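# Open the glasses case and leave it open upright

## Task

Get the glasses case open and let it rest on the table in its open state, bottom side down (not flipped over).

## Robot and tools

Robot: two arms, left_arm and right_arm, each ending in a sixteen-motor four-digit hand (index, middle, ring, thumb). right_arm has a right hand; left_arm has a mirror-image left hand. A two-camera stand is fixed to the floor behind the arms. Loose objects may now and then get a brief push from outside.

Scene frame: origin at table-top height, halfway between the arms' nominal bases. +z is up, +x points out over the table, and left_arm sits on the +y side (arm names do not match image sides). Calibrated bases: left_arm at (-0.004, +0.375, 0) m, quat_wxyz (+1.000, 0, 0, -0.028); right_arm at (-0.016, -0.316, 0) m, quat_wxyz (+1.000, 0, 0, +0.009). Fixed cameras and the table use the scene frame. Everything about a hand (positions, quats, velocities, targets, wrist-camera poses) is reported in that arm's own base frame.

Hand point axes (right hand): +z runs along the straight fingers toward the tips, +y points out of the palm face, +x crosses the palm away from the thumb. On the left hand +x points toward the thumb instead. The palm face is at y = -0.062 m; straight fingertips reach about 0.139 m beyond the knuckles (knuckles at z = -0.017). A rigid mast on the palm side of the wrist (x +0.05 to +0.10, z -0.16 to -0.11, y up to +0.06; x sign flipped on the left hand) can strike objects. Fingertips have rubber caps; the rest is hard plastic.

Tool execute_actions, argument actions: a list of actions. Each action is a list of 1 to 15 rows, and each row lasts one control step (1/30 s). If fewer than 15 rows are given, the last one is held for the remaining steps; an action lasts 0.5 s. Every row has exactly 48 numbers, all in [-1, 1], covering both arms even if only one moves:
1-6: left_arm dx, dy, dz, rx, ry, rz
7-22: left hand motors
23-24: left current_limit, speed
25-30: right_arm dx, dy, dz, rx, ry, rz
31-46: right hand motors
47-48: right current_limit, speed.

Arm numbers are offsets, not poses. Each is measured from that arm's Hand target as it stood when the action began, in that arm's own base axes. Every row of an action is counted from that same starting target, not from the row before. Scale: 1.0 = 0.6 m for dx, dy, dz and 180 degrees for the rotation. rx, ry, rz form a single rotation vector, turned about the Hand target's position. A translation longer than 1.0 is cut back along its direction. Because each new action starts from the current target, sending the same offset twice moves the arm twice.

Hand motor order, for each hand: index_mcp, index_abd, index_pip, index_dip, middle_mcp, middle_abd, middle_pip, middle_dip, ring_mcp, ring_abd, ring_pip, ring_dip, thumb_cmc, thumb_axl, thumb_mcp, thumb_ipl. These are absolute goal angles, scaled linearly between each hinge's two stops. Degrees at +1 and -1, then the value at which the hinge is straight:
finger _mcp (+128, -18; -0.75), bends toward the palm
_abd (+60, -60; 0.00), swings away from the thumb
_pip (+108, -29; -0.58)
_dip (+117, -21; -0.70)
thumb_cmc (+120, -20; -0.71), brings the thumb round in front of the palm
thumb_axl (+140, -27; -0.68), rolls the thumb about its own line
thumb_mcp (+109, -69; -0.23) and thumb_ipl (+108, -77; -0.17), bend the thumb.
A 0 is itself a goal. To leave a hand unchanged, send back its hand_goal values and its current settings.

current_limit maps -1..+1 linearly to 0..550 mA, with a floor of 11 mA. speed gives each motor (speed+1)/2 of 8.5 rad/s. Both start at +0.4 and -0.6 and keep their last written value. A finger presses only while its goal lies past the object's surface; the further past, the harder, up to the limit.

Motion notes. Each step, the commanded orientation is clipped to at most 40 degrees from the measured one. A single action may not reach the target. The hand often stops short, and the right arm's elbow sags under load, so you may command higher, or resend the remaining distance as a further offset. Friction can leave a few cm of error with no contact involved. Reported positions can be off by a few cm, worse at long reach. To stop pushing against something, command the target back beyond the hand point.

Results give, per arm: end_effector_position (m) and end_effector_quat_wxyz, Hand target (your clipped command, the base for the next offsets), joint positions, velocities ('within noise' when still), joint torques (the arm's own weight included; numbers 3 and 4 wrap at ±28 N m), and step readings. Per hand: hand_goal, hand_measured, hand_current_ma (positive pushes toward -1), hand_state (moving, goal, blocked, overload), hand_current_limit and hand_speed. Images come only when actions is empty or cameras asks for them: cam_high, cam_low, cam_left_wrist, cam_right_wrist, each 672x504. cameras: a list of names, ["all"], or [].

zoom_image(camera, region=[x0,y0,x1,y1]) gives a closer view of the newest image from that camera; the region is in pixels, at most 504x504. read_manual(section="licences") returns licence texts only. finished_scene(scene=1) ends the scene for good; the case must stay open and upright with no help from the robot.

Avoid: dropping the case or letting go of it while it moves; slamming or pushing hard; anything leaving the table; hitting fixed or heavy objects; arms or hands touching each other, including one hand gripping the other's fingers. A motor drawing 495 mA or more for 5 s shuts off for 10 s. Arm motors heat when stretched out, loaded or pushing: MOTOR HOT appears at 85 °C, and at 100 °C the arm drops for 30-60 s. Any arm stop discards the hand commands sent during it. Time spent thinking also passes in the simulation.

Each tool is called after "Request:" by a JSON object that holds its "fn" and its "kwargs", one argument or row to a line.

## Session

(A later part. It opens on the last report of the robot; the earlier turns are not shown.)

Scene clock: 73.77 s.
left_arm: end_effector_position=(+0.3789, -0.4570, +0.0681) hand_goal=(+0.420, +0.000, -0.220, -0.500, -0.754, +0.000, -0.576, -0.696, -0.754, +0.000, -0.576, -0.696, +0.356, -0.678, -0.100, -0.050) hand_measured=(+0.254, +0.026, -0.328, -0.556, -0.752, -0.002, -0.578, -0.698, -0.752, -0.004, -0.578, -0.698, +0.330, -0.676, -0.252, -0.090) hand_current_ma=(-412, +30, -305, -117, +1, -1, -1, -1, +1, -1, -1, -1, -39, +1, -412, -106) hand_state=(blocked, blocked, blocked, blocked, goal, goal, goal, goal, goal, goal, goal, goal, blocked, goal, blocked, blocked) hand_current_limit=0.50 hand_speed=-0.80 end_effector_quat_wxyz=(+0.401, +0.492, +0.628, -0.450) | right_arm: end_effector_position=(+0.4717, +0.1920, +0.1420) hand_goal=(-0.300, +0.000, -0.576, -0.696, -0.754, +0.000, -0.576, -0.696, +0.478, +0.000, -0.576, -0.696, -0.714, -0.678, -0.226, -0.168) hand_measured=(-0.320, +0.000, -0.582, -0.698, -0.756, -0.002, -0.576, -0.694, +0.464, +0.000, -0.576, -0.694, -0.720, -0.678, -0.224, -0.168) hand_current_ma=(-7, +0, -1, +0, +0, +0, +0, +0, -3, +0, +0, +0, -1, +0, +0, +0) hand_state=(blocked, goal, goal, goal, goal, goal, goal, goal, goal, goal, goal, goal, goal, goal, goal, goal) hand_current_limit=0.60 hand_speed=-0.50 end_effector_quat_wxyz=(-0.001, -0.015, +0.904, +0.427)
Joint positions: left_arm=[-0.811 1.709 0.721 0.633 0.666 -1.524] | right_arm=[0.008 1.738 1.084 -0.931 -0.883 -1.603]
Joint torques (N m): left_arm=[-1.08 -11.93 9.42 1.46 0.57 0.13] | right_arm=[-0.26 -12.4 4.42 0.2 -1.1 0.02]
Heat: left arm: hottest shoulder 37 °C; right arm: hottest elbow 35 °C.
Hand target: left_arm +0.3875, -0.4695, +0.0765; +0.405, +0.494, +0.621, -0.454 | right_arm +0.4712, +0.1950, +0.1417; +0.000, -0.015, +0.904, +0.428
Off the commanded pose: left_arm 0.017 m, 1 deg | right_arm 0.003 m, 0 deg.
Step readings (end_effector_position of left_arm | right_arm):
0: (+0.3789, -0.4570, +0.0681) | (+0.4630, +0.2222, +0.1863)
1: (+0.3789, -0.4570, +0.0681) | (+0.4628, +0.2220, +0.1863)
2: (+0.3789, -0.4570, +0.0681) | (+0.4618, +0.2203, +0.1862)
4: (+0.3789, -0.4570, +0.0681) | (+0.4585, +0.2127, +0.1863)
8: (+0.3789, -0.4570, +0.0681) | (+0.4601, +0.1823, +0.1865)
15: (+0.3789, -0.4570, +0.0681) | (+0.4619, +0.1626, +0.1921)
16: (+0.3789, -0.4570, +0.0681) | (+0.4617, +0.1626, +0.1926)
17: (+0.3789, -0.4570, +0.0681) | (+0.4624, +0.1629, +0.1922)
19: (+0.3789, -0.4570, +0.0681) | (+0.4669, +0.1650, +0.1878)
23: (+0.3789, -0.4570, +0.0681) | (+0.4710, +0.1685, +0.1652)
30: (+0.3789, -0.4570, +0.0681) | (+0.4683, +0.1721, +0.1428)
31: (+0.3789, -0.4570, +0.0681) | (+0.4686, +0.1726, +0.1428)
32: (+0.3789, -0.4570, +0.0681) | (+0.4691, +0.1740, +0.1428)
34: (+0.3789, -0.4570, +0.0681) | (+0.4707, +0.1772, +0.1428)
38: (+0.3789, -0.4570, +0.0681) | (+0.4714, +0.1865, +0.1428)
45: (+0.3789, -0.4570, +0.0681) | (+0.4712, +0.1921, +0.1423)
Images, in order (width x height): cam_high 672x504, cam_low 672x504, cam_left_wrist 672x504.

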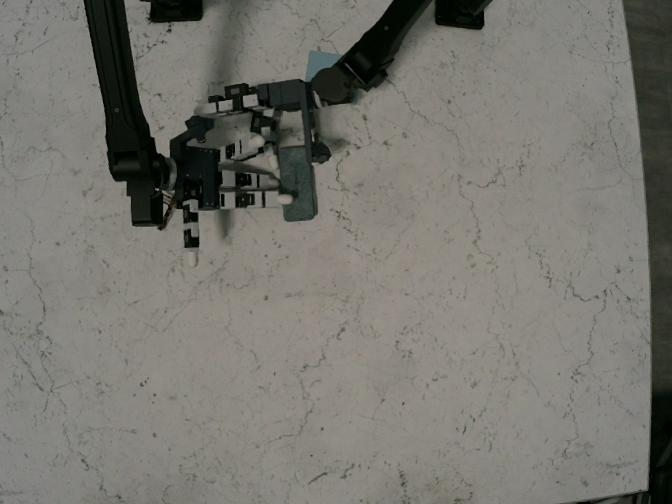

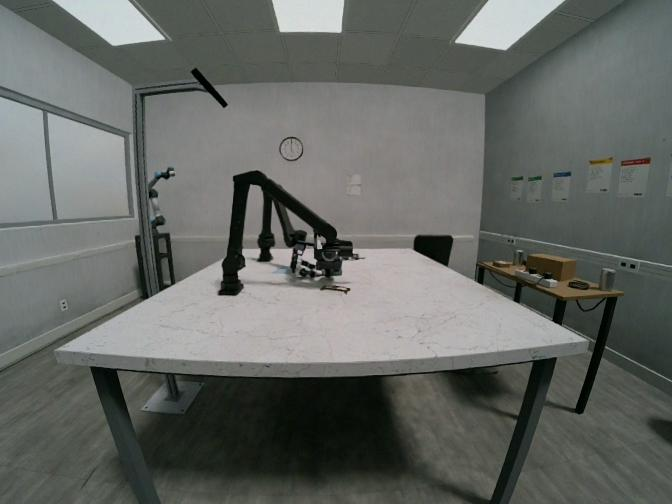

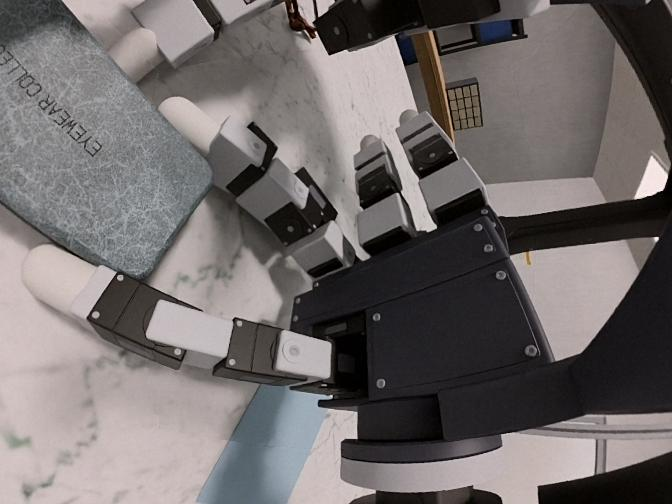

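Request:
{"fn": "execute_actions", "kwargs": {
  "actions": [
    [[0,0,0.0,0,0,0,0.42,0,-0.22,-0.5,-0.754,0,-0.576,-0.696,-0.754,0,-0.576,-0.696,0.357,-0.678,-0.1,-0.05,0.5,-0.8,0,0.035,0.0,0,0,0,-0.3,0,-0.576,-0.696,-0.72,0,-0.54,-0.66,0.479,0,-0.576,-0.696,-0.714,-0.678,-0.226,-0.168,0.6,-0.5]],
    [[0,0,0.0,0,0,0,0.42,0,-0.22,-0.5,-0.754,0,-0.576,-0.696,-0.754,0,-0.576,-0.696,0.357,-0.678,-0.1,-0.05,0.5,-0.8,0,0,0.03,0,0,0,-0.3,0,-0.576,-0.696,-0.72,0,-0.5,-0.66,0.479,0,-0.576,-0.696,-0.714,-0.678,-0.226,-0.168,0.6,-0.5]]
  ],
  "cameras": ["cam_high", "cam_left_wrist", "cam_low"]
}}

Request:
{"fn": "zoom_image", "kwargs": {
  "camera": "cam_high",
  "region": [220, 60, 420, 230]
}}

Request:
{"fn": "zoom_image", "kwargs": {
  "camera": "cam_left_wrist",
  "region": [0, 0, 250, 300]
}}

Request:
{"fn": "zoom_image", "kwargs": {
  "camera": "cam_low",
  "region": [280, 230, 360, 300]
}}

Scene clock: 75.27 s.
left_arm: end_effector_position=(+0.3816, -0.4547, +0.0677) hand_goal=(+0.420, +0.000, -0.220, -0.500, -0.754, +0.000, -0.576, -0.696, -0.754, +0.000, -0.576, -0.696, +0.356, -0.678, -0.100, -0.050) hand_measured=(+0.254, +0.010, -0.328, -0.556, -0.752, -0.002, -0.578, -0.698, -0.752, -0.004, -0.578, -0.698, +0.330, -0.676, -0.252, -0.090) hand_current_ma=(-412, +8, -305, -117, +1, -1, -1, -1, +1, -1, -1, -1, -40, +1, -412, -106) hand_state=(blocked, goal, blocked, blocked, goal, goal, goal, goal, goal, goal, goal, goal, blocked, goal, blocked, blocked) hand_current_limit=0.50 hand_speed=-0.80 end_effector_quat_wxyz=(+0.403, +0.490, +0.631, -0.447) | right_arm: end_effector_position=(+0.4747, +0.2025, +0.1424) hand_goal=(-0.300, +0.000, -0.576, -0.696, -0.720, +0.000, -0.500, -0.660, +0.478, +0.000, -0.576, -0.696, -0.714, -0.678, -0.226, -0.168) hand_measured=(-0.320, +0.000, -0.582, -0.698, -0.772, -0.012, -0.536, -0.672, +0.464, +0.000, -0.576, -0.694, -0.720, -0.678, -0.224, -0.168) hand_current_ma=(-7, +0, -1, +0, -46, -2, -20, -2, -3, +0, +0, +0, -1, +0, +0, +0) hand_state=(blocked, goal, goal, goal, blocked, goal, blocked, goal, goal, goal, goal, goal, goal, goal, goal, goal) hand_current_limit=0.60 hand_speed=-0.50 end_effector_quat_wxyz=(-0.003, -0.002, +0.906, +0.422)
Joint positions: left_arm=[-0.807 1.709 0.721 0.632 0.66 -1.524] | right_arm=[0.034 1.726 1.076 -0.892 -0.872 -1.529]
Joint torques (N m): left_arm=[-1.38 -11.93 9.39 1.47 0.82 0.13] | right_arm=[1.32 -14.39 5.44 -0.59 -1.48 -0.02]
Heat: left arm: hottest shoulder 37 °C; right arm: hottest elbow 35 °C.
Hand target: left_arm +0.3876, -0.4694, +0.0765; +0.406, +0.493, +0.621, -0.454 | right_arm +0.4711, +0.2160, +0.1595; -0.001, -0.015, +0.904, +0.428
Off the commanded pose: left_arm 0.018 m, 1 deg | right_arm 0.022 m, 2 deg.
Step readings (end_effector_position of left_arm | right_arm):
0: (+0.3789, -0.4570, +0.0681) | (+0.4717, +0.1920, +0.1420)
1: (+0.3789, -0.4570, +0.0681) | (+0.4717, +0.1922, +0.1418)
2: (+0.3789, -0.4570, +0.0681) | (+0.4718, +0.1932, +0.1415)
4: (+0.3792, -0.4567, +0.0680) | (+0.4724, +0.1951, +0.1401)
8: (+0.3806, -0.4556, +0.0677) | (+0.4745, +0.1982, +0.1389)
15: (+0.3816, -0.4547, +0.0677) | (+0.4768, +0.1998, +0.1389)
16: (+0.3816, -0.4547, +0.0677) | (+0.4769, +0.1998, +0.1389)
17: (+0.3816, -0.4547, +0.0677) | (+0.4770, +0.1997, +0.1387)
19: (+0.3816, -0.4547, +0.0677) | (+0.4769, +0.1998, +0.1389)
23: (+0.3816, -0.4547, +0.0677) | (+0.4754, +0.2014, +0.1411)
30: (+0.3816, -0.4547, +0.0677) | (+0.4747, +0.2025, +0.1424)
Images, in order (width x height): cam_high 672x504, cam_low 672x504, cam_left_wrist 672x504.

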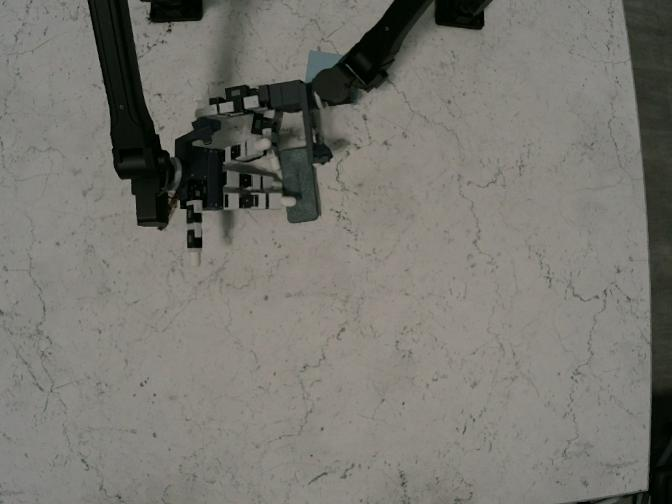

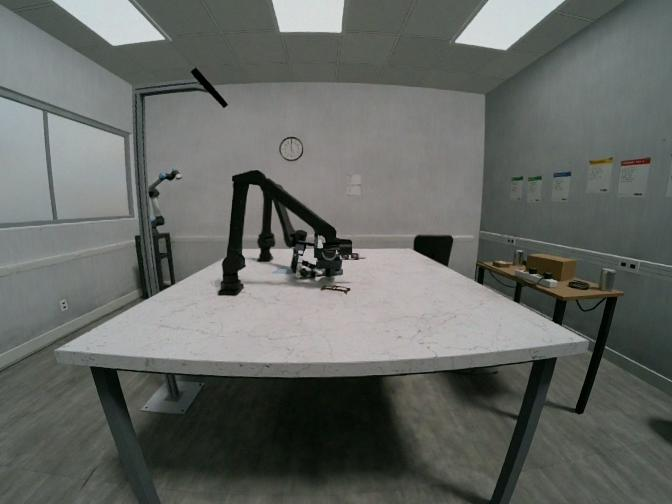

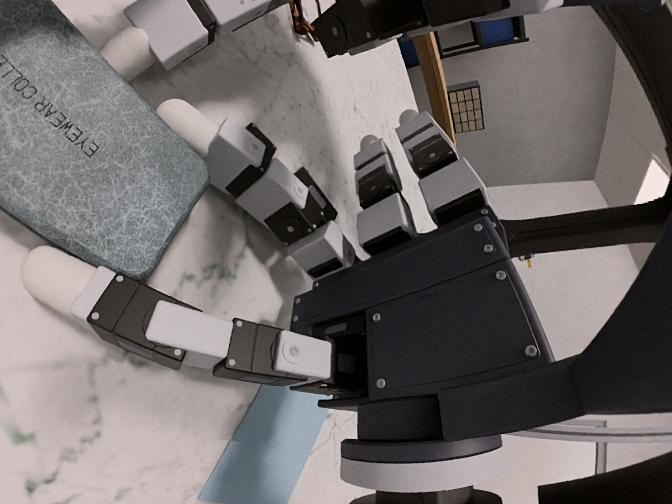

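Scaled by 2.520 from the camera's 672x504 image, which has a finer 960x720 frame.

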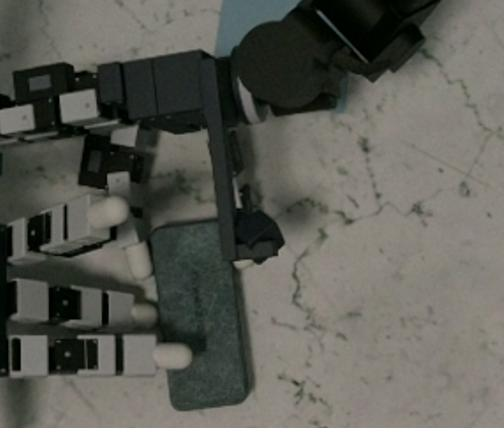

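Scaled by 1.680 from the camera's 672x504 image, which has a finer 960x720 frame.

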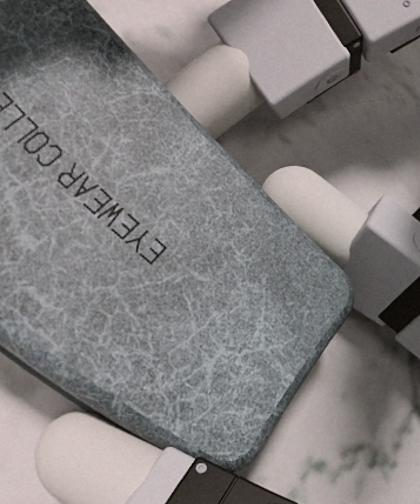

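Scaled by 6.300 from the camera's 672x504 image, which has a finer 960x720 frame.

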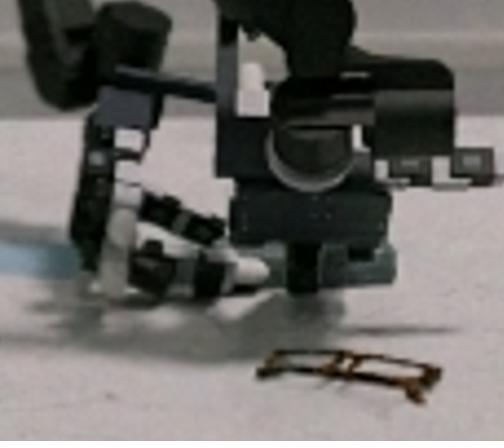

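Request:
{"fn": "execute_actions", "kwargs": {
  "actions": [
    [[0,0,0.0,0,0,0,0.42,0,-0.22,-0.5,-0.754,0,-0.576,-0.696,-0.754,0,-0.576,-0.696,0.357,-0.678,-0.1,-0.05,0.5,-0.8,0,0,0.025,0,0,0,-0.3,0,-0.576,-0.696,-0.68,0,-0.5,-0.64,0.479,0,-0.576,-0.696,-0.714,-0.678,-0.226,-0.168,0.6,-0.5]]
  ],
  "cameras": ["cam_high", "cam_left_wrist", "cam_low"]
}}

Request:
{"fn": "zoom_image", "kwargs": {
  "camera": "cam_left_wrist",
  "region": [0, 0, 250, 300]
}}

Request:
{"fn": "zoom_image", "kwargs": {
  "camera": "cam_low",
  "region": [280, 230, 360, 300]
}}

Scene clock: 76.07 s.
left_arm: end_effector_position=(+0.3812, -0.4550, +0.0677) hand_goal=(+0.420, +0.000, -0.220, -0.500, -0.754, +0.000, -0.576, -0.696, -0.754, +0.000, -0.576, -0.696, +0.356, -0.678, -0.100, -0.050) hand_measured=(+0.254, +0.016, -0.328, -0.556, -0.752, -0.002, -0.578, -0.698, -0.752, -0.004, -0.578, -0.698, +0.328, -0.676, -0.252, -0.090) hand_current_ma=(-412, +16, -305, -117, +1, -1, -1, -1, +1, -1, -1, -1, -45, +1, -412, -106) hand_state=(blocked, goal, blocked, blocked, goal, goal, goal, goal, goal, goal, goal, goal, blocked, goal, blocked, blocked) hand_current_limit=0.50 hand_speed=-0.80 end_effector_quat_wxyz=(+0.402, +0.490, +0.630, -0.448) | right_arm: end_effector_position=(+0.4701, +0.2025, +0.1492) hand_goal=(-0.300, +0.000, -0.576, -0.696, -0.680, +0.000, -0.500, -0.640, +0.478, +0.000, -0.576, -0.696, -0.714, -0.678, -0.226, -0.168) hand_measured=(-0.320, +0.000, -0.582, -0.698, -0.772, -0.026, -0.540, -0.670, +0.464, +0.000, -0.576, -0.694, -0.720, -0.678, -0.224, -0.168) hand_current_ma=(-7, +0, -1, +0, -141, -8, -24, -14, -3, +0, +0, +0, -1, +0, +0, +0) hand_state=(blocked, goal, goal, goal, blocked, blocked, blocked, blocked, goal, goal, goal, goal, goal, goal, goal, goal) hand_current_limit=0.60 hand_speed=-0.50 end_effector_quat_wxyz=(-0.011, +0.002, +0.907, +0.420)
Joint positions: left_arm=[-0.807 1.709 0.721 0.632 0.662 -1.524] | right_arm=[0.034 1.707 1.076 -0.927 -0.867 -1.527]
Joint torques (N m): left_arm=[-1.38 -11.99 9.44 1.52 0.72 0.13] | right_arm=[1.32 -14.62 6.56 -0.72 -1.67 -0.03]
Heat: left arm: hottest shoulder 37 °C; right arm: hottest elbow 35 °C.
Hand target: left_arm +0.3876, -0.4694, +0.0765; +0.405, +0.493, +0.621, -0.454 | right_arm +0.4711, +0.2160, +0.1745; +0.000, -0.015, +0.904, +0.428
Off the commanded pose: left_arm 0.018 m, 1 deg | right_arm 0.029 m, 2 deg.
Step readings (end_effector_position of left_arm | right_arm):
0: (+0.3816, -0.4547, +0.0677) | (+0.4747, +0.2025, +0.1424)
1: (+0.3816, -0.4547, +0.0677) | (+0.4747, +0.2025, +0.1425)
2: (+0.3816, -0.4547, +0.0677) | (+0.4743, +0.2025, +0.1426)
4: (+0.3814, -0.4549, +0.0677) | (+0.4732, +0.2023, +0.1433)
8: (+0.3813, -0.4549, +0.0677) | (+0.4712, +0.2024, +0.1470)
15: (+0.3812, -0.4550, +0.0677) | (+0.4701, +0.2025, +0.1492)
Images, in order (width x height): cam_high 672x504, cam_low 672x504, cam_left_wrist 672x504.

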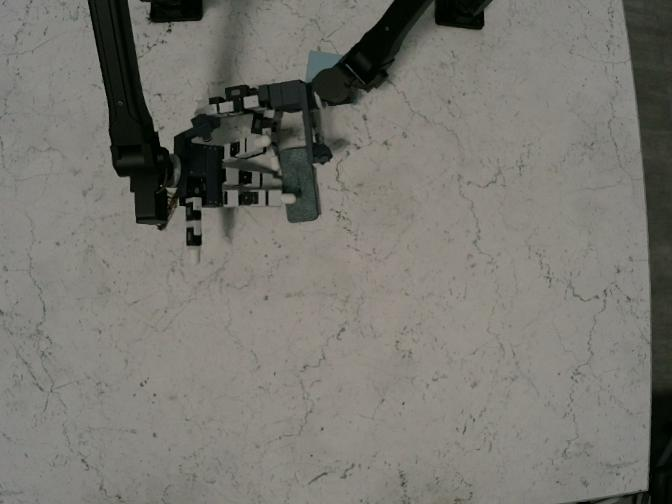

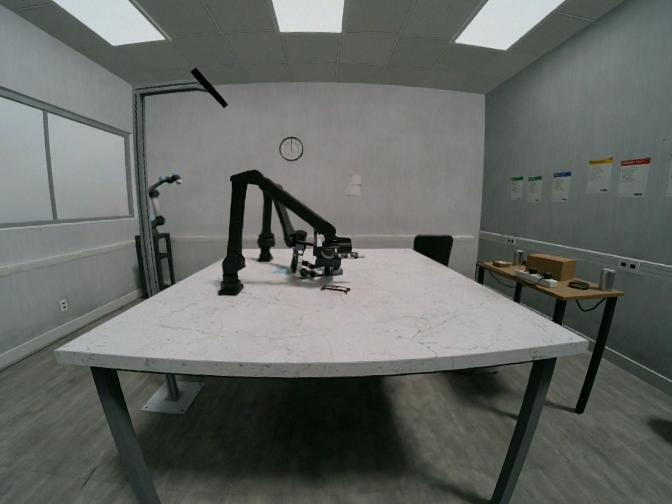

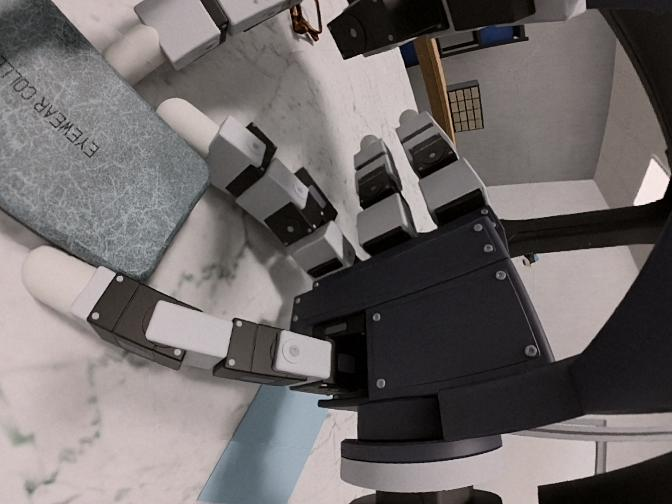

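Scaled by 1.680 from the camera's 672x504 image, which has a finer 960x720 frame.

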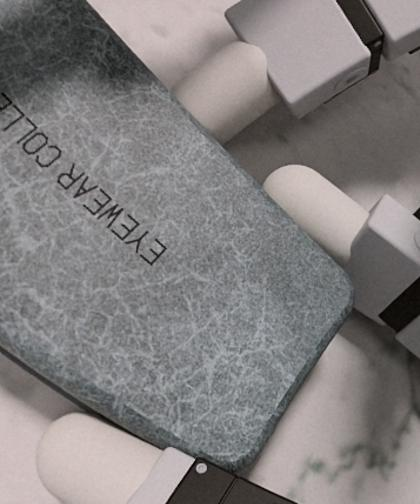

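Scaled by 6.300 from the camera's 672x504 image, which has a finer 960x720 frame.

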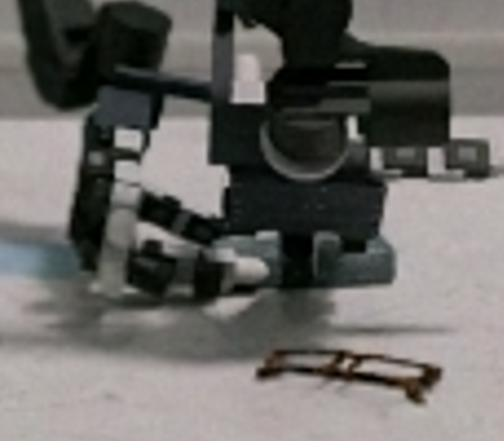

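Request:
{"fn": "execute_actions", "kwargs": {
  "actions": [
    [[0,0,0.0,0,0,0,0.42,0,-0.22,-0.5,-0.754,0,-0.576,-0.696,-0.754,0,-0.576,-0.696,0.357,-0.678,-0.1,-0.05,0.5,-0.8,0,0,0.02,0,0,0,-0.3,0,-0.576,-0.696,-0.68,0,-0.5,-0.64,0.479,0,-0.576,-0.696,-0.714,-0.678,-0.226,-0.168,0.6,-0.5]]
  ],
  "cameras": ["cam_left_wrist", "cam_low"]
}}

Request:
{"fn": "zoom_image", "kwargs": {
  "camera": "cam_left_wrist",
  "region": [0, 0, 250, 300]
}}

Request:
{"fn": "zoom_image", "kwargs": {
  "camera": "cam_low",
  "region": [280, 230, 360, 300]
}}

Scene clock: 76.97 s.
left_arm: end_effector_position=(+0.3811, -0.4550, +0.0677) hand_goal=(+0.420, +0.000, -0.220, -0.500, -0.754, +0.000, -0.576, -0.696, -0.754, +0.000, -0.576, -0.696, +0.356, -0.678, -0.100, -0.050) hand_measured=(+0.254, +0.020, -0.328, -0.554, -0.752, -0.002, -0.578, -0.698, -0.752, -0.004, -0.578, -0.698, +0.326, -0.676, -0.252, -0.090) hand_current_ma=(-412, +19, -305, -111, +1, -1, -1, -1, +1, -1, -1, -1, -47, +1, -413, -106) hand_state=(blocked, goal, blocked, blocked, goal, goal, goal, goal, goal, goal, goal, goal, blocked, goal, blocked, blocked) hand_current_limit=0.50 hand_speed=-0.80 end_effector_quat_wxyz=(+0.402, +0.490, +0.630, -0.448) | right_arm: end_effector_position=(+0.4659, +0.2023, +0.1567) hand_goal=(-0.300, +0.000, -0.576, -0.696, -0.680, +0.000, -0.500, -0.640, +0.478, +0.000, -0.576, -0.696, -0.714, -0.678, -0.226, -0.168) hand_measured=(-0.320, +0.000, -0.582, -0.698, -0.772, -0.032, -0.542, -0.670, +0.464, +0.000, -0.576, -0.694, -0.720, -0.678, -0.224, -0.168) hand_current_ma=(-7, +0, -1, +0, -141, -12, -25, -14, -3, +0, +0, +0, -1, +0, +0, +0) hand_state=(blocked, goal, goal, goal, blocked, blocked, blocked, blocked, goal, goal, goal, goal, goal, goal, goal, goal) hand_current_limit=0.60 hand_speed=-0.50 end_effector_quat_wxyz=(-0.017, +0.005, +0.907, +0.420)
Joint positions: left_arm=[-0.807 1.709 0.721 0.632 0.663 -1.524] | right_arm=[0.034 1.688 1.076 -0.959 -0.867 -1.526]
Joint torques (N m): left_arm=[-1.44 -11.87 9.42 1.48 0.71 0.14] | right_arm=[1.2 -14.33 7.43 -0.73 -1.7 -0.04]
Heat: left arm: hottest shoulder 37 °C; right arm: hottest elbow 35 °C.
Hand target: left_arm +0.3876, -0.4694, +0.0765; +0.405, +0.493, +0.621, -0.454 | right_arm +0.4711, +0.2160, +0.1865; +0.000, -0.015, +0.904, +0.428
Off the commanded pose: left_arm 0.018 m, 1 deg | right_arm 0.033 m, 3 deg.
Step readings (end_effector_position of left_arm | right_arm):
0: (+0.3812, -0.4550, +0.0677) | (+0.4701, +0.2025, +0.1492)
1: (+0.3812, -0.4550, +0.0677) | (+0.4701, +0.2025, +0.1492)
2: (+0.3811, -0.4550, +0.0677) | (+0.4698, +0.2024, +0.1493)
4: (+0.3811, -0.4550, +0.0677) | (+0.4689, +0.2024, +0.1505)
8: (+0.3811, -0.4550, +0.0677) | (+0.4669, +0.2023, +0.1547)
15: (+0.3811, -0.4550, +0.0677) | (+0.4659, +0.2023, +0.1567)
Images, in order (width x height): cam_low 672x504, cam_left_wrist 672x504.

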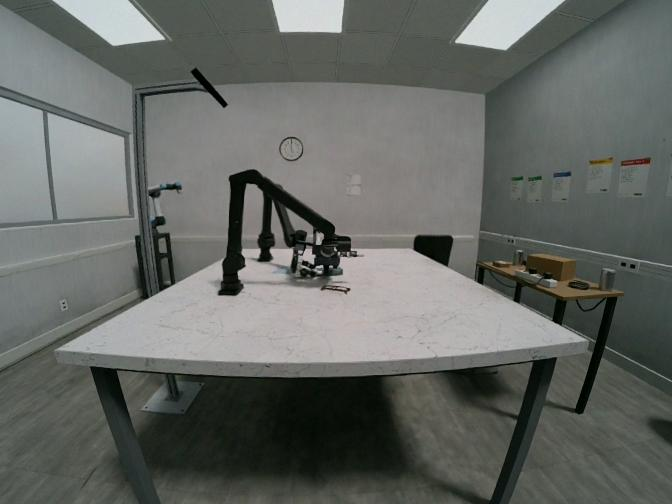

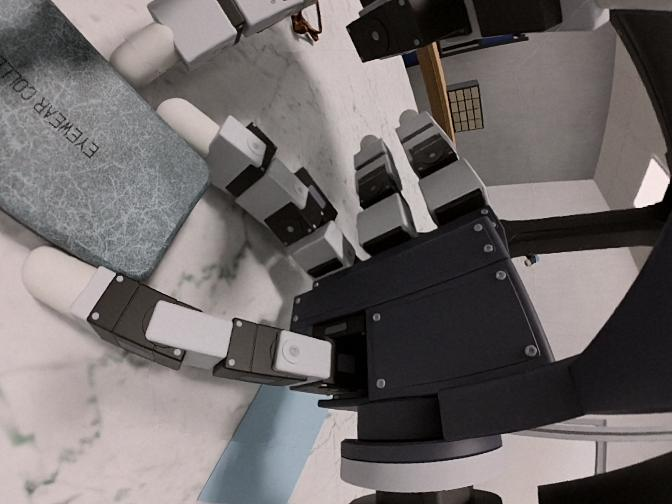

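Scaled by 1.680 from the camera's 672x504 image, which has a finer 960x720 frame.

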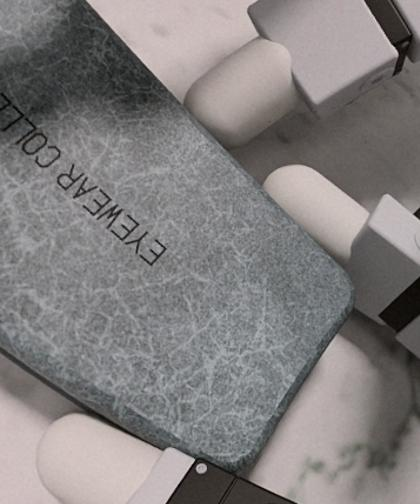

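Scaled by 6.300 from the camera's 672x504 image, which has a finer 960x720 frame.

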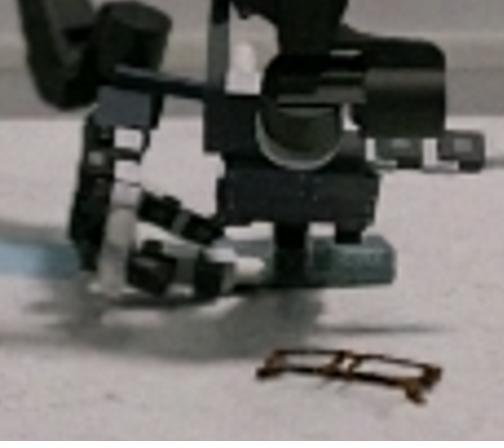

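Request:
{"fn": "execute_actions", "kwargs": {
  "actions": [],
  "cameras": ["all"]
}}

Scene clock: 77.40 s.
left_arm: end_effector_position=(+0.3811, -0.4550, +0.0677) hand_goal=(+0.420, +0.000, -0.220, -0.500, -0.754, +0.000, -0.576, -0.696, -0.754, +0.000, -0.576, -0.696, +0.356, -0.678, -0.100, -0.050) hand_measured=(+0.254, +0.020, -0.328, -0.554, -0.752, -0.002, -0.578, -0.698, -0.752, -0.004, -0.578, -0.698, +0.326, -0.676, -0.252, -0.090) hand_current_ma=(-412, +19, -305, -111, +1, -1, -1, -1, +1, -1, -1, -1, -47, +1, -412, -106) hand_state=(blocked, goal, blocked, blocked, goal, goal, goal, goal, goal, goal, goal, goal, blocked, goal, blocked, blocked) hand_current_limit=0.50 hand_speed=-0.80 end_effector_quat_wxyz=(+0.402, +0.490, +0.630, -0.448) | right_arm: end_effector_position=(+0.4659, +0.2023, +0.1567) hand_goal=(-0.300, +0.000, -0.576, -0.696, -0.680, +0.000, -0.500, -0.640, +0.478, +0.000, -0.576, -0.696, -0.714, -0.678, -0.226, -0.168) hand_measured=(-0.320, +0.000, -0.582, -0.698, -0.772, -0.032, -0.542, -0.670, +0.464, +0.000, -0.576, -0.694, -0.720, -0.678, -0.224, -0.168) hand_current_ma=(-7, +0, -1, +0, -141, -12, -25, -14, -3, +0, +0, +0, -1, +0, +0, +0) hand_state=(blocked, goal, goal, goal, blocked, blocked, blocked, blocked, goal, goal, goal, goal, goal, goal, goal, goal) hand_current_limit=0.60 hand_speed=-0.50 end_effector_quat_wxyz=(-0.017, +0.005, +0.907, +0.420)
Joint positions: left_arm=[-0.807 1.709 0.721 0.632 0.663 -1.524] | right_arm=[0.034 1.688 1.076 -0.959 -0.867 -1.526]
Joint velocities: within noise
Joint torques (N m): left_arm=[-1.32 -12.04 9.4 1.51 0.72 0.14] | right_arm=[1.26 -14.39 7.42 -0.76 -1.7 -0.04]
Heat: left arm: hottest shoulder 37 °C; right arm: hottest elbow 35 °C.
Hand target: left_arm +0.3876, -0.4694, +0.0765; +0.405, +0.493, +0.621, -0.454 | right_arm +0.4711, +0.2160, +0.1865; +0.000, -0.015, +0.904, +0.428
Off the commanded pose: left_arm 0.018 m, 1 deg | right_arm 0.033 m, 3 deg.

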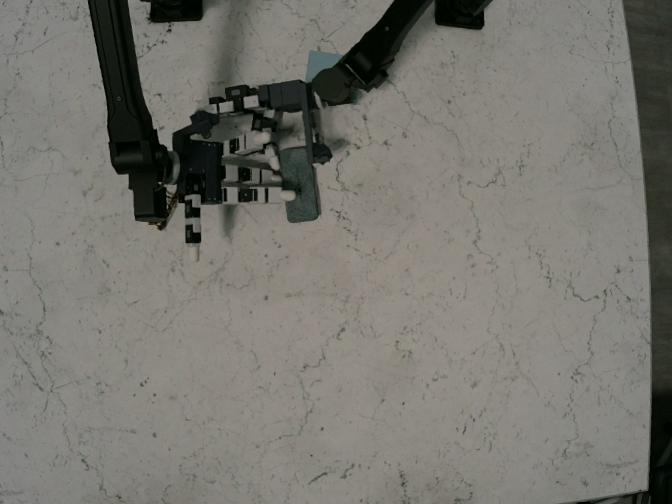

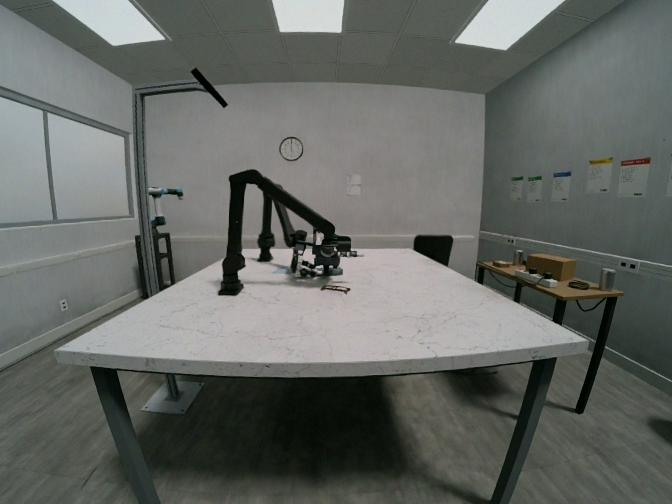

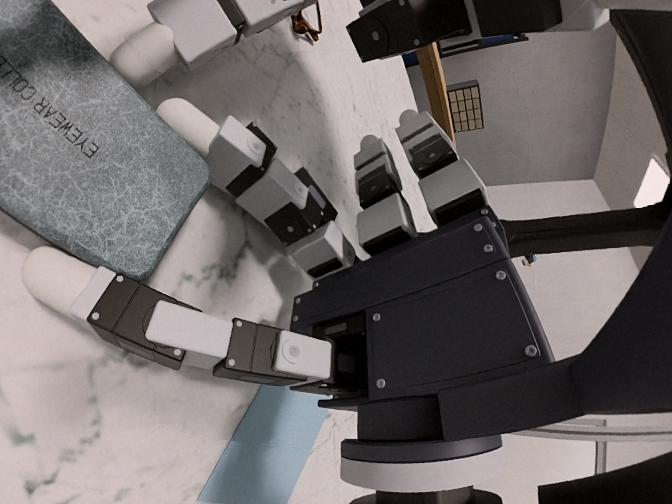

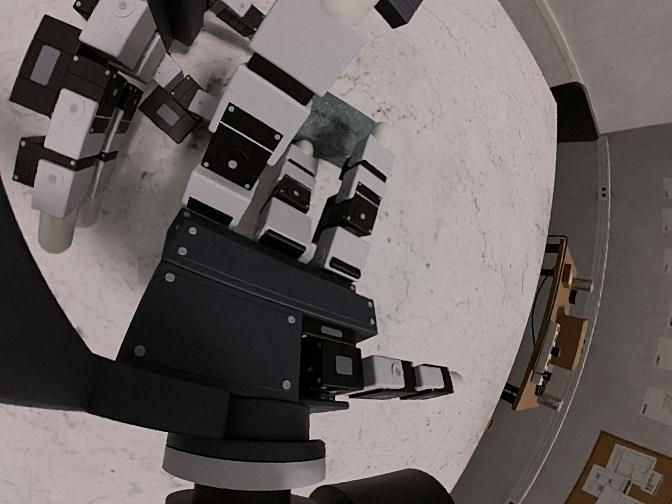

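Request:
{"fn": "zoom_image", "kwargs": {
  "camera": "cam_left_wrist",
  "region": [0, 0, 250, 320]
}}

Request:
{"fn": "zoom_image", "kwargs": {
  "camera": "cam_right_wrist",
  "region": [240, 80, 440, 240]
}}

Request:
{"fn": "zoom_image", "kwargs": {
  "camera": "cam_low",
  "region": [270, 220, 370, 300]
}}

Request:
{"fn": "zoom_image", "kwargs": {
  "camera": "cam_high",
  "region": [200, 90, 360, 240]
}}

Scaled by 1.575 from the camera's 672x504 image, which has a finer 960x720 frame.

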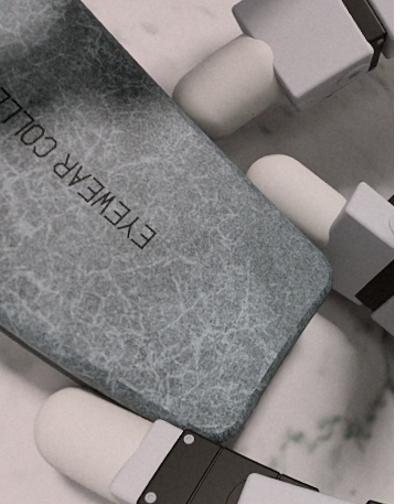

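Scaled by 2.520 from the camera's 672x504 image, which has a finer 960x720 frame.

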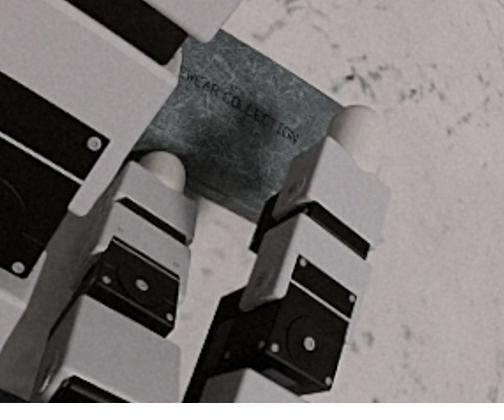

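Scaled by 5.040 from the camera's 672x504 image, which has a finer 960x720 frame.

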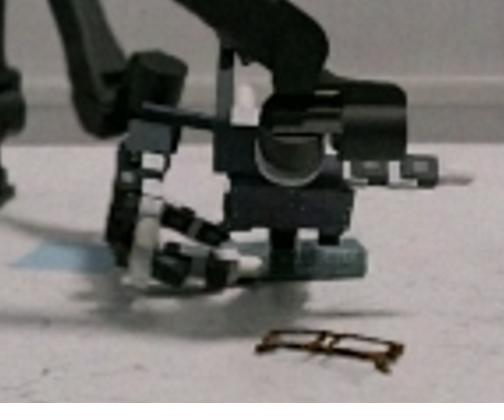

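Scaled by 3.150 from the camera's 672x504 image, which has a finer 960x720 frame.

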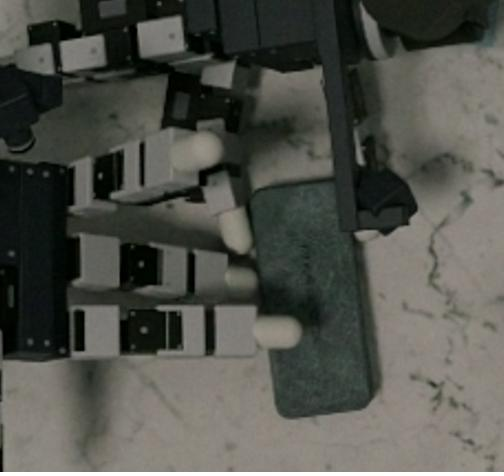

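Request:
{"fn": "execute_actions", "kwargs": {
  "actions": [
    [[0,0,0,0,0,0,0.42,0,-0.22,-0.5,-0.754,0,-0.576,-0.696,-0.754,0,-0.576,-0.696,0.357,-0.678,-0.1,-0.05,0.6,-0.8,0,0,0,0,0,0,-0.3,0,-0.576,-0.696,-0.58,0,-0.45,-0.6,0.479,0,-0.576,-0.696,-0.714,-0.678,-0.226,-0.168,0.7,-0.8]]
  ],
  "cameras": ["cam_right_wrist"]
}}

Scene clock: 83.63 s.
left_arm: end_effector_position=(+0.3811, -0.4550, +0.0677) hand_goal=(+0.420, +0.000, -0.220, -0.500, -0.754, +0.000, -0.576, -0.696, -0.754, +0.000, -0.576, -0.696, +0.356, -0.678, -0.100, -0.050) hand_measured=(+0.254, +0.022, -0.328, -0.552, -0.752, -0.002, -0.578, -0.698, -0.752, -0.004, -0.578, -0.698, +0.324, -0.676, -0.252, -0.090) hand_current_ma=(-440, +25, -305, -102, +1, -1, -1, -1, +1, -1, -1, -1, -51, +1, -440, -106) hand_state=(blocked, blocked, blocked, blocked, goal, goal, goal, goal, goal, goal, goal, goal, blocked, goal, blocked, blocked) hand_current_limit=0.60 hand_speed=-0.80 end_effector_quat_wxyz=(+0.402, +0.490, +0.630, -0.448) | right_arm: end_effector_position=(+0.4659, +0.2022, +0.1562) hand_goal=(-0.300, +0.000, -0.576, -0.696, -0.580, +0.000, -0.450, -0.600, +0.478, +0.000, -0.576, -0.696, -0.714, -0.678, -0.226, -0.168) hand_measured=(-0.320, +0.000, -0.582, -0.698, -0.768, -0.032, -0.540, -0.654, +0.464, +0.000, -0.576, -0.694, -0.720, -0.678, -0.224, -0.168) hand_current_ma=(-7, +0, -1, +0, -467, -12, -122, -43, -3, +0, +0, +0, -1, +0, +0, +0) hand_state=(blocked, goal, goal, goal, blocked, blocked, blocked, blocked, goal, goal, goal, goal, goal, goal, goal, goal) hand_current_limit=0.70 hand_speed=-0.80 end_effector_quat_wxyz=(-0.017, +0.005, +0.908, +0.418)
Joint positions: left_arm=[-0.807 1.709 0.721 0.632 0.663 -1.524] | right_arm=[0.034 1.688 1.076 -0.959 -0.864 -1.526]
Joint torques (N m): left_arm=[-1.38 -11.93 9.43 1.51 0.72 0.14] | right_arm=[1.2 -14.39 7.43 -0.73 -1.8 -0.04]
Heat: left arm: hottest shoulder 37 °C; right arm: hottest elbow 36 °C.
Hand target: left_arm +0.3876, -0.4694, +0.0765; +0.405, +0.493, +0.621, -0.454 | right_arm +0.4711, +0.2160, +0.1865; +0.000, -0.015, +0.904, +0.428
Off the commanded pose: left_arm 0.018 m, 1 deg | right_arm 0.034 m, 3 deg.
Step readings (end_effector_position of left_arm | right_arm):
0: (+0.3811, -0.4550, +0.0677) | (+0.4659, +0.2023, +0.1567)
1: (+0.3811, -0.4550, +0.0677) | (+0.4659, +0.2023, +0.1567)
2: (+0.3811, -0.4550, +0.0677) | (+0.4659, +0.2023, +0.1567)
4: (+0.3811, -0.4550, +0.0677) | (+0.4659, +0.2022, +0.1564)
8: (+0.3811, -0.4550, +0.0677) | (+0.4659, +0.2022, +0.1562)
15: (+0.3811, -0.4550, +0.0677) | (+0.4659, +0.2022, +0.1562)
Images, in order (width x height): cam_right_wrist 672x504.

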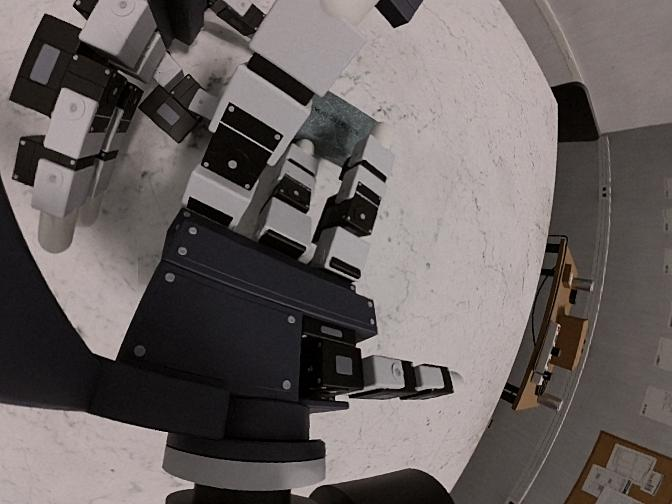

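Request:
{"fn": "execute_actions", "kwargs": {
  "actions": [
    [[0,0,0,0,0,0,0.46,0,-0.2,-0.48,-0.754,0,-0.576,-0.696,-0.754,0,-0.576,-0.696,0.357,-0.678,-0.06,-0.04,0.7,-0.8,0,0,0.02,0,0,0,-0.3,0,-0.576,-0.696,-0.54,0,-0.45,-0.6,0.479,0,-0.576,-0.696,-0.714,-0.678,-0.226,-0.168,0.76,-0.8]]
  ],
  "cameras": ["cam_right_wrist", "cam_left_wrist"]
}}

Scene clock: 85.27 s.
left_arm: end_effector_position=(+0.3805, -0.4555, +0.0678) hand_goal=(+0.460, +0.000, -0.200, -0.480, -0.754, +0.000, -0.576, -0.696, -0.754, +0.000, -0.576, -0.696, +0.356, -0.678, -0.060, -0.040) hand_measured=(+0.254, +0.020, -0.324, -0.544, -0.752, -0.002, -0.578, -0.698, -0.752, -0.004, -0.578, -0.698, +0.324, -0.676, -0.252, -0.090) hand_current_ma=(-467, +21, -379, -141, +1, -1, -1, -1, +1, -1, -1, -1, -52, +1, -467, -149) hand_state=(blocked, blocked, blocked, blocked, goal, goal, goal, goal, goal, goal, goal, goal, blocked, goal, blocked, blocked) hand_current_limit=0.70 hand_speed=-0.80 end_effector_quat_wxyz=(+0.401, +0.491, +0.629, -0.450) | right_arm: end_effector_position=(+0.4590, +0.2122, +0.1726) hand_goal=(-0.300, +0.000, -0.576, -0.696, -0.540, +0.000, -0.450, -0.600, +0.478, +0.000, -0.576, -0.696, -0.714, -0.678, -0.226, -0.168) hand_measured=(-0.320, +0.000, -0.582, -0.698, -0.562, -0.004, -0.458, -0.604, +0.464, +0.000, -0.576, -0.694, -0.720, -0.678, -0.224, -0.168) hand_current_ma=(-7, +0, -1, +0, -9, +0, -1, +0, -3, +0, +0, +0, -1, +0, +0, +0) hand_state=(blocked, goal, goal, goal, blocked, goal, goal, goal, goal, goal, goal, goal, goal, goal, goal, goal) hand_current_limit=0.76 hand_speed=-0.80 end_effector_quat_wxyz=(-0.023, -0.003, +0.905, +0.426)
Joint positions: left_arm=[-0.807 1.709 0.721 0.632 0.667 -1.524] | right_arm=[0.055 1.663 1.084 -0.997 -0.881 -1.526]
Joint torques (N m): left_arm=[-1.38 -11.99 9.43 1.48 0.56 0.14] | right_arm=[-0.26 -13.45 7.99 -0.53 -1.15 -0.03]
Heat: left arm: hottest shoulder 37 °C; right arm: hottest elbow 36 °C.
Hand target: left_arm +0.3876, -0.4694, +0.0765; +0.405, +0.493, +0.621, -0.454 | right_arm +0.4711, +0.2161, +0.1986; +0.000, -0.016, +0.904, +0.428
Off the commanded pose: left_arm 0.018 m, 1 deg | right_arm 0.029 m, 3 deg.
Step readings (end_effector_position of left_arm | right_arm):
0: (+0.3811, -0.4550, +0.0677) | (+0.4659, +0.2022, +0.1562)
1: (+0.3811, -0.4550, +0.0677) | (+0.4659, +0.2022, +0.1564)
2: (+0.3811, -0.4550, +0.0677) | (+0.4656, +0.2021, +0.1563)
4: (+0.3811, -0.4551, +0.0677) | (+0.4649, +0.2021, +0.1573)
8: (+0.3811, -0.4551, +0.0677) | (+0.4636, +0.2020, +0.1618)
15: (+0.3805, -0.4555, +0.0678) | (+0.4602, +0.2086, +0.1715)
Images, in order (width x height): cam_left_wrist 672x504, cam_right_wrist 672x504.

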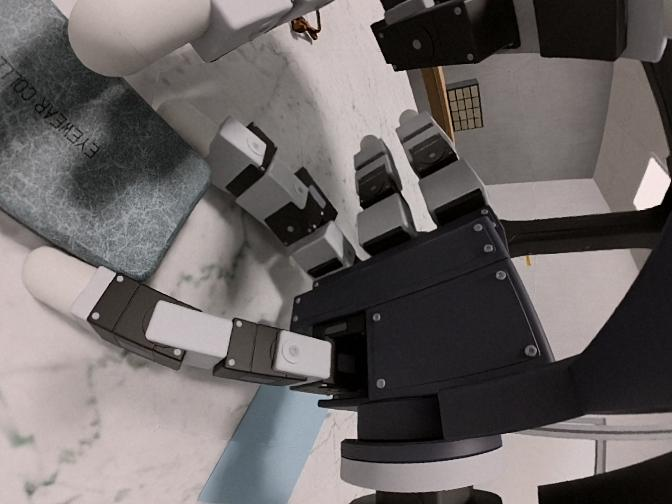

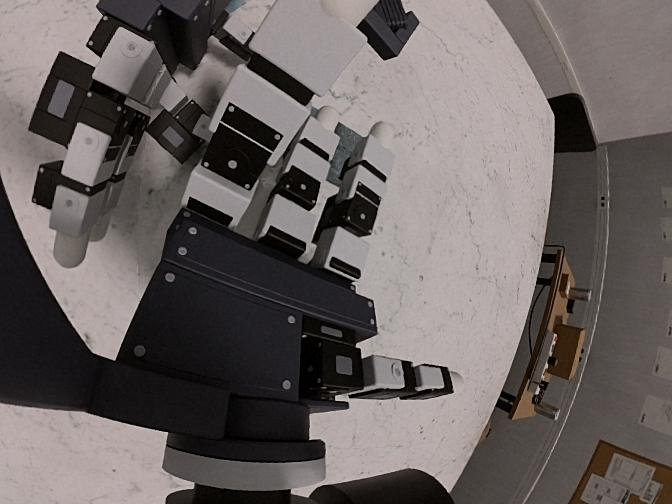

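Request:
{"fn": "execute_actions", "kwargs": {
  "actions": [
    [[0,0,0,0,0,0,0.46,0,-0.2,-0.48,-0.754,0,-0.576,-0.696,-0.754,0,-0.576,-0.696,0.357,-0.678,-0.06,-0.04,0.6,-0.8,0,-0.03,0.03,0,0,0,-0.3,0,-0.576,-0.696,-0.54,0,-0.45,-0.6,0.479,0,-0.576,-0.696,-0.714,-0.678,-0.226,-0.168,0.4,-0.5],[0,0,0,0,0,0,0.46,0,-0.2,-0.48,-0.754,0,-0.576,-0.696,-0.754,0,-0.576,-0.696,0.357,-0.678,-0.06,-0.04,0.6,-0.8,0,-0.08,0.02,0,0,0,-0.3,0,-0.576,-0.696,-0.3,0,-0.576,-0.696,0.479,0,-0.576,-0.696,-0.714,-0.678,-0.226,-0.168,0.4,-0.5],[0,0,0,0,0,0,0.46,0,-0.2,-0.48,-0.754,0,-0.576,-0.696,-0.754,0,-0.576,-0.696,0.357,-0.678,-0.06,-0.04,0.6,-0.8,0,-0.13,0,0,0,0,-0.3,0,-0.576,-0.696,-0.3,0,-0.576,-0.696,0.479,0,-0.576,-0.696,-0.714,-0.678,-0.226,-0.168,0.4,-0.5]]
  ],
  "cameras": ["cam_right_wrist", "cam_left_wrist", "cam_high"]
}}

Request:
{"fn": "zoom_image", "kwargs": {
  "camera": "cam_right_wrist",
  "region": [240, 20, 480, 200]
}}

Scene clock: 86.77 s.
left_arm: end_effector_position=(+0.3805, -0.4555, +0.0678) hand_goal=(+0.460, +0.000, -0.200, -0.480, -0.754, +0.000, -0.576, -0.696, -0.754, +0.000, -0.576, -0.696, +0.356, -0.678, -0.060, -0.040) hand_measured=(+0.254, +0.020, -0.324, -0.544, -0.752, -0.002, -0.578, -0.698, -0.752, -0.004, -0.578, -0.698, +0.324, -0.676, -0.252, -0.090) hand_current_ma=(-440, +21, -379, -141, +1, -1, -1, -1, +1, -1, -1, -1, -52, +1, -440, -149) hand_state=(blocked, blocked, blocked, blocked, goal, goal, goal, goal, goal, goal, goal, goal, blocked, goal, blocked, blocked) hand_current_limit=0.60 hand_speed=-0.80 end_effector_quat_wxyz=(+0.401, +0.491, +0.629, -0.450) | right_arm: end_effector_position=(+0.4593, +0.1353, +0.1915) hand_goal=(-0.300, +0.000, -0.576, -0.696, -0.300, +0.000, -0.576, -0.696, +0.478, +0.000, -0.576, -0.696, -0.714, -0.678, -0.226, -0.168) hand_measured=(-0.320, +0.000, -0.582, -0.698, -0.324, -0.004, -0.576, -0.694, +0.464, +0.000, -0.576, -0.694, -0.720, -0.678, -0.224, -0.168) hand_current_ma=(-7, +0, -1, +0, -10, +0, +0, +0, -3, +0, +0, +0, -1, +0, +0, +0) hand_state=(blocked, goal, goal, goal, blocked, goal, goal, goal, goal, goal, goal, goal, goal, goal, goal, goal) hand_current_limit=0.40 hand_speed=-0.50 end_effector_quat_wxyz=(-0.007, -0.001, +0.903, +0.429)
Joint positions: left_arm=[-0.807 1.709 0.721 0.632 0.667 -1.524] | right_arm=[-0.119 1.663 1.134 -1.207 -0.875 -1.771]
Joint torques (N m): left_arm=[-1.32 -12.1 9.42 1.5 0.56 0.13] | right_arm=[-0.21 -9.99 8.01 -0.8 -1.04 -0.18]
Heat: left arm: hottest shoulder 37 °C; right arm: hottest elbow 36 °C.
Hand target: left_arm +0.3876, -0.4694, +0.0765; +0.405, +0.493, +0.621, -0.454 | right_arm +0.4711, +0.1381, +0.1985; -0.001, -0.015, +0.904, +0.428
Off the commanded pose: left_arm 0.018 m, 1 deg | right_arm 0.014 m, 2 deg.
Step readings (end_effector_position of left_arm | right_arm):
0: (+0.3805, -0.4555, +0.0678) | (+0.4590, +0.2122, +0.1726)
1: (+0.3805, -0.4555, +0.0678) | (+0.4589, +0.2122, +0.1727)
2: (+0.3805, -0.4555, +0.0678) | (+0.4583, +0.2118, +0.1733)
4: (+0.3805, -0.4555, +0.0678) | (+0.4560, +0.2073, +0.1752)
8: (+0.3805, -0.4555, +0.0678) | (+0.4582, +0.1709, +0.1783)
15: (+0.3805, -0.4555, +0.0678) | (+0.4635, +0.1340, +0.1881)
Images, in order (width x height): cam_high 672x504, cam_left_wrist 672x504, cam_right_wrist 672x504.

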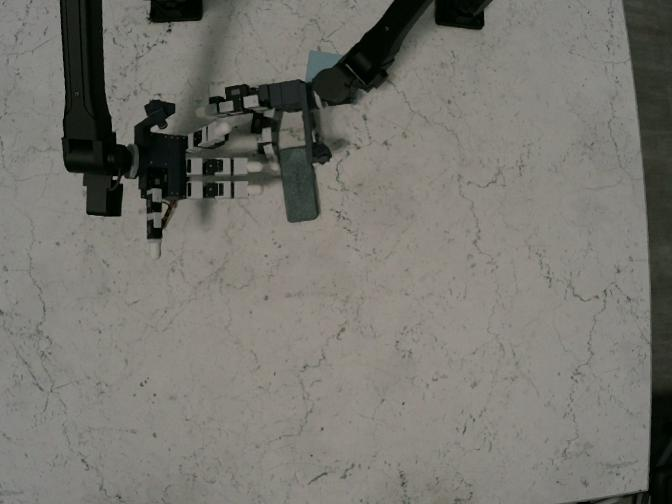

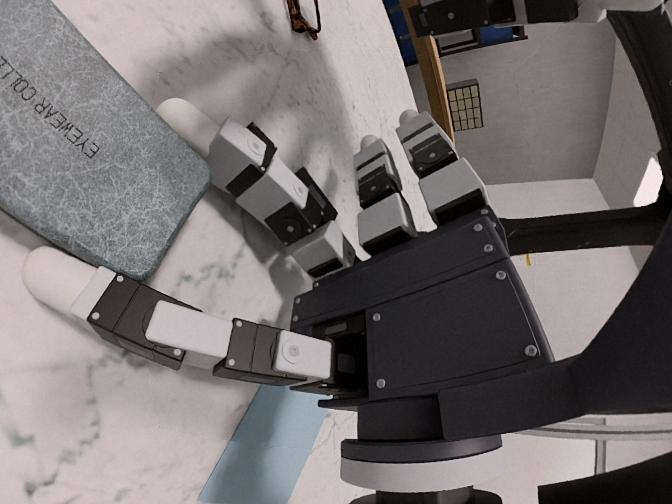

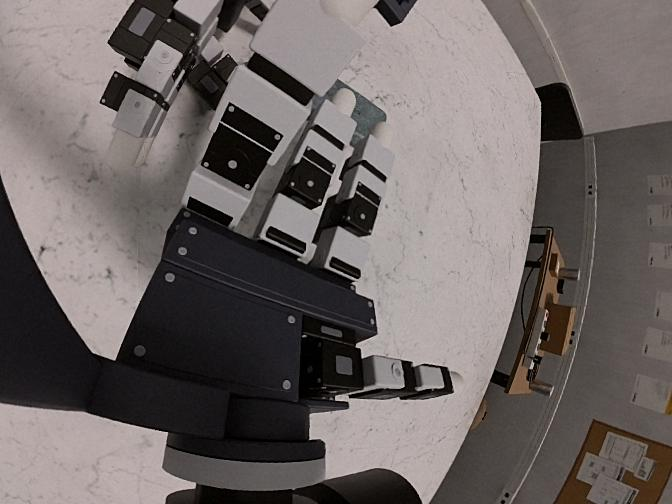

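Scaled by 2.100 from the camera's 672x504 image, which has a finer 960x720 frame.

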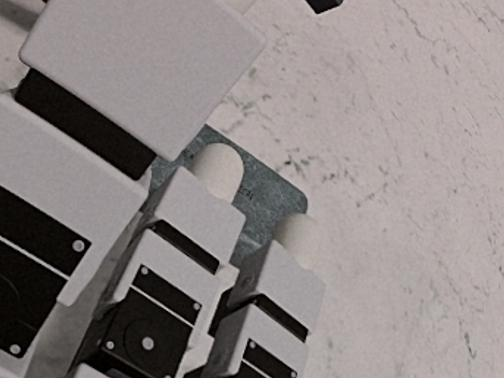

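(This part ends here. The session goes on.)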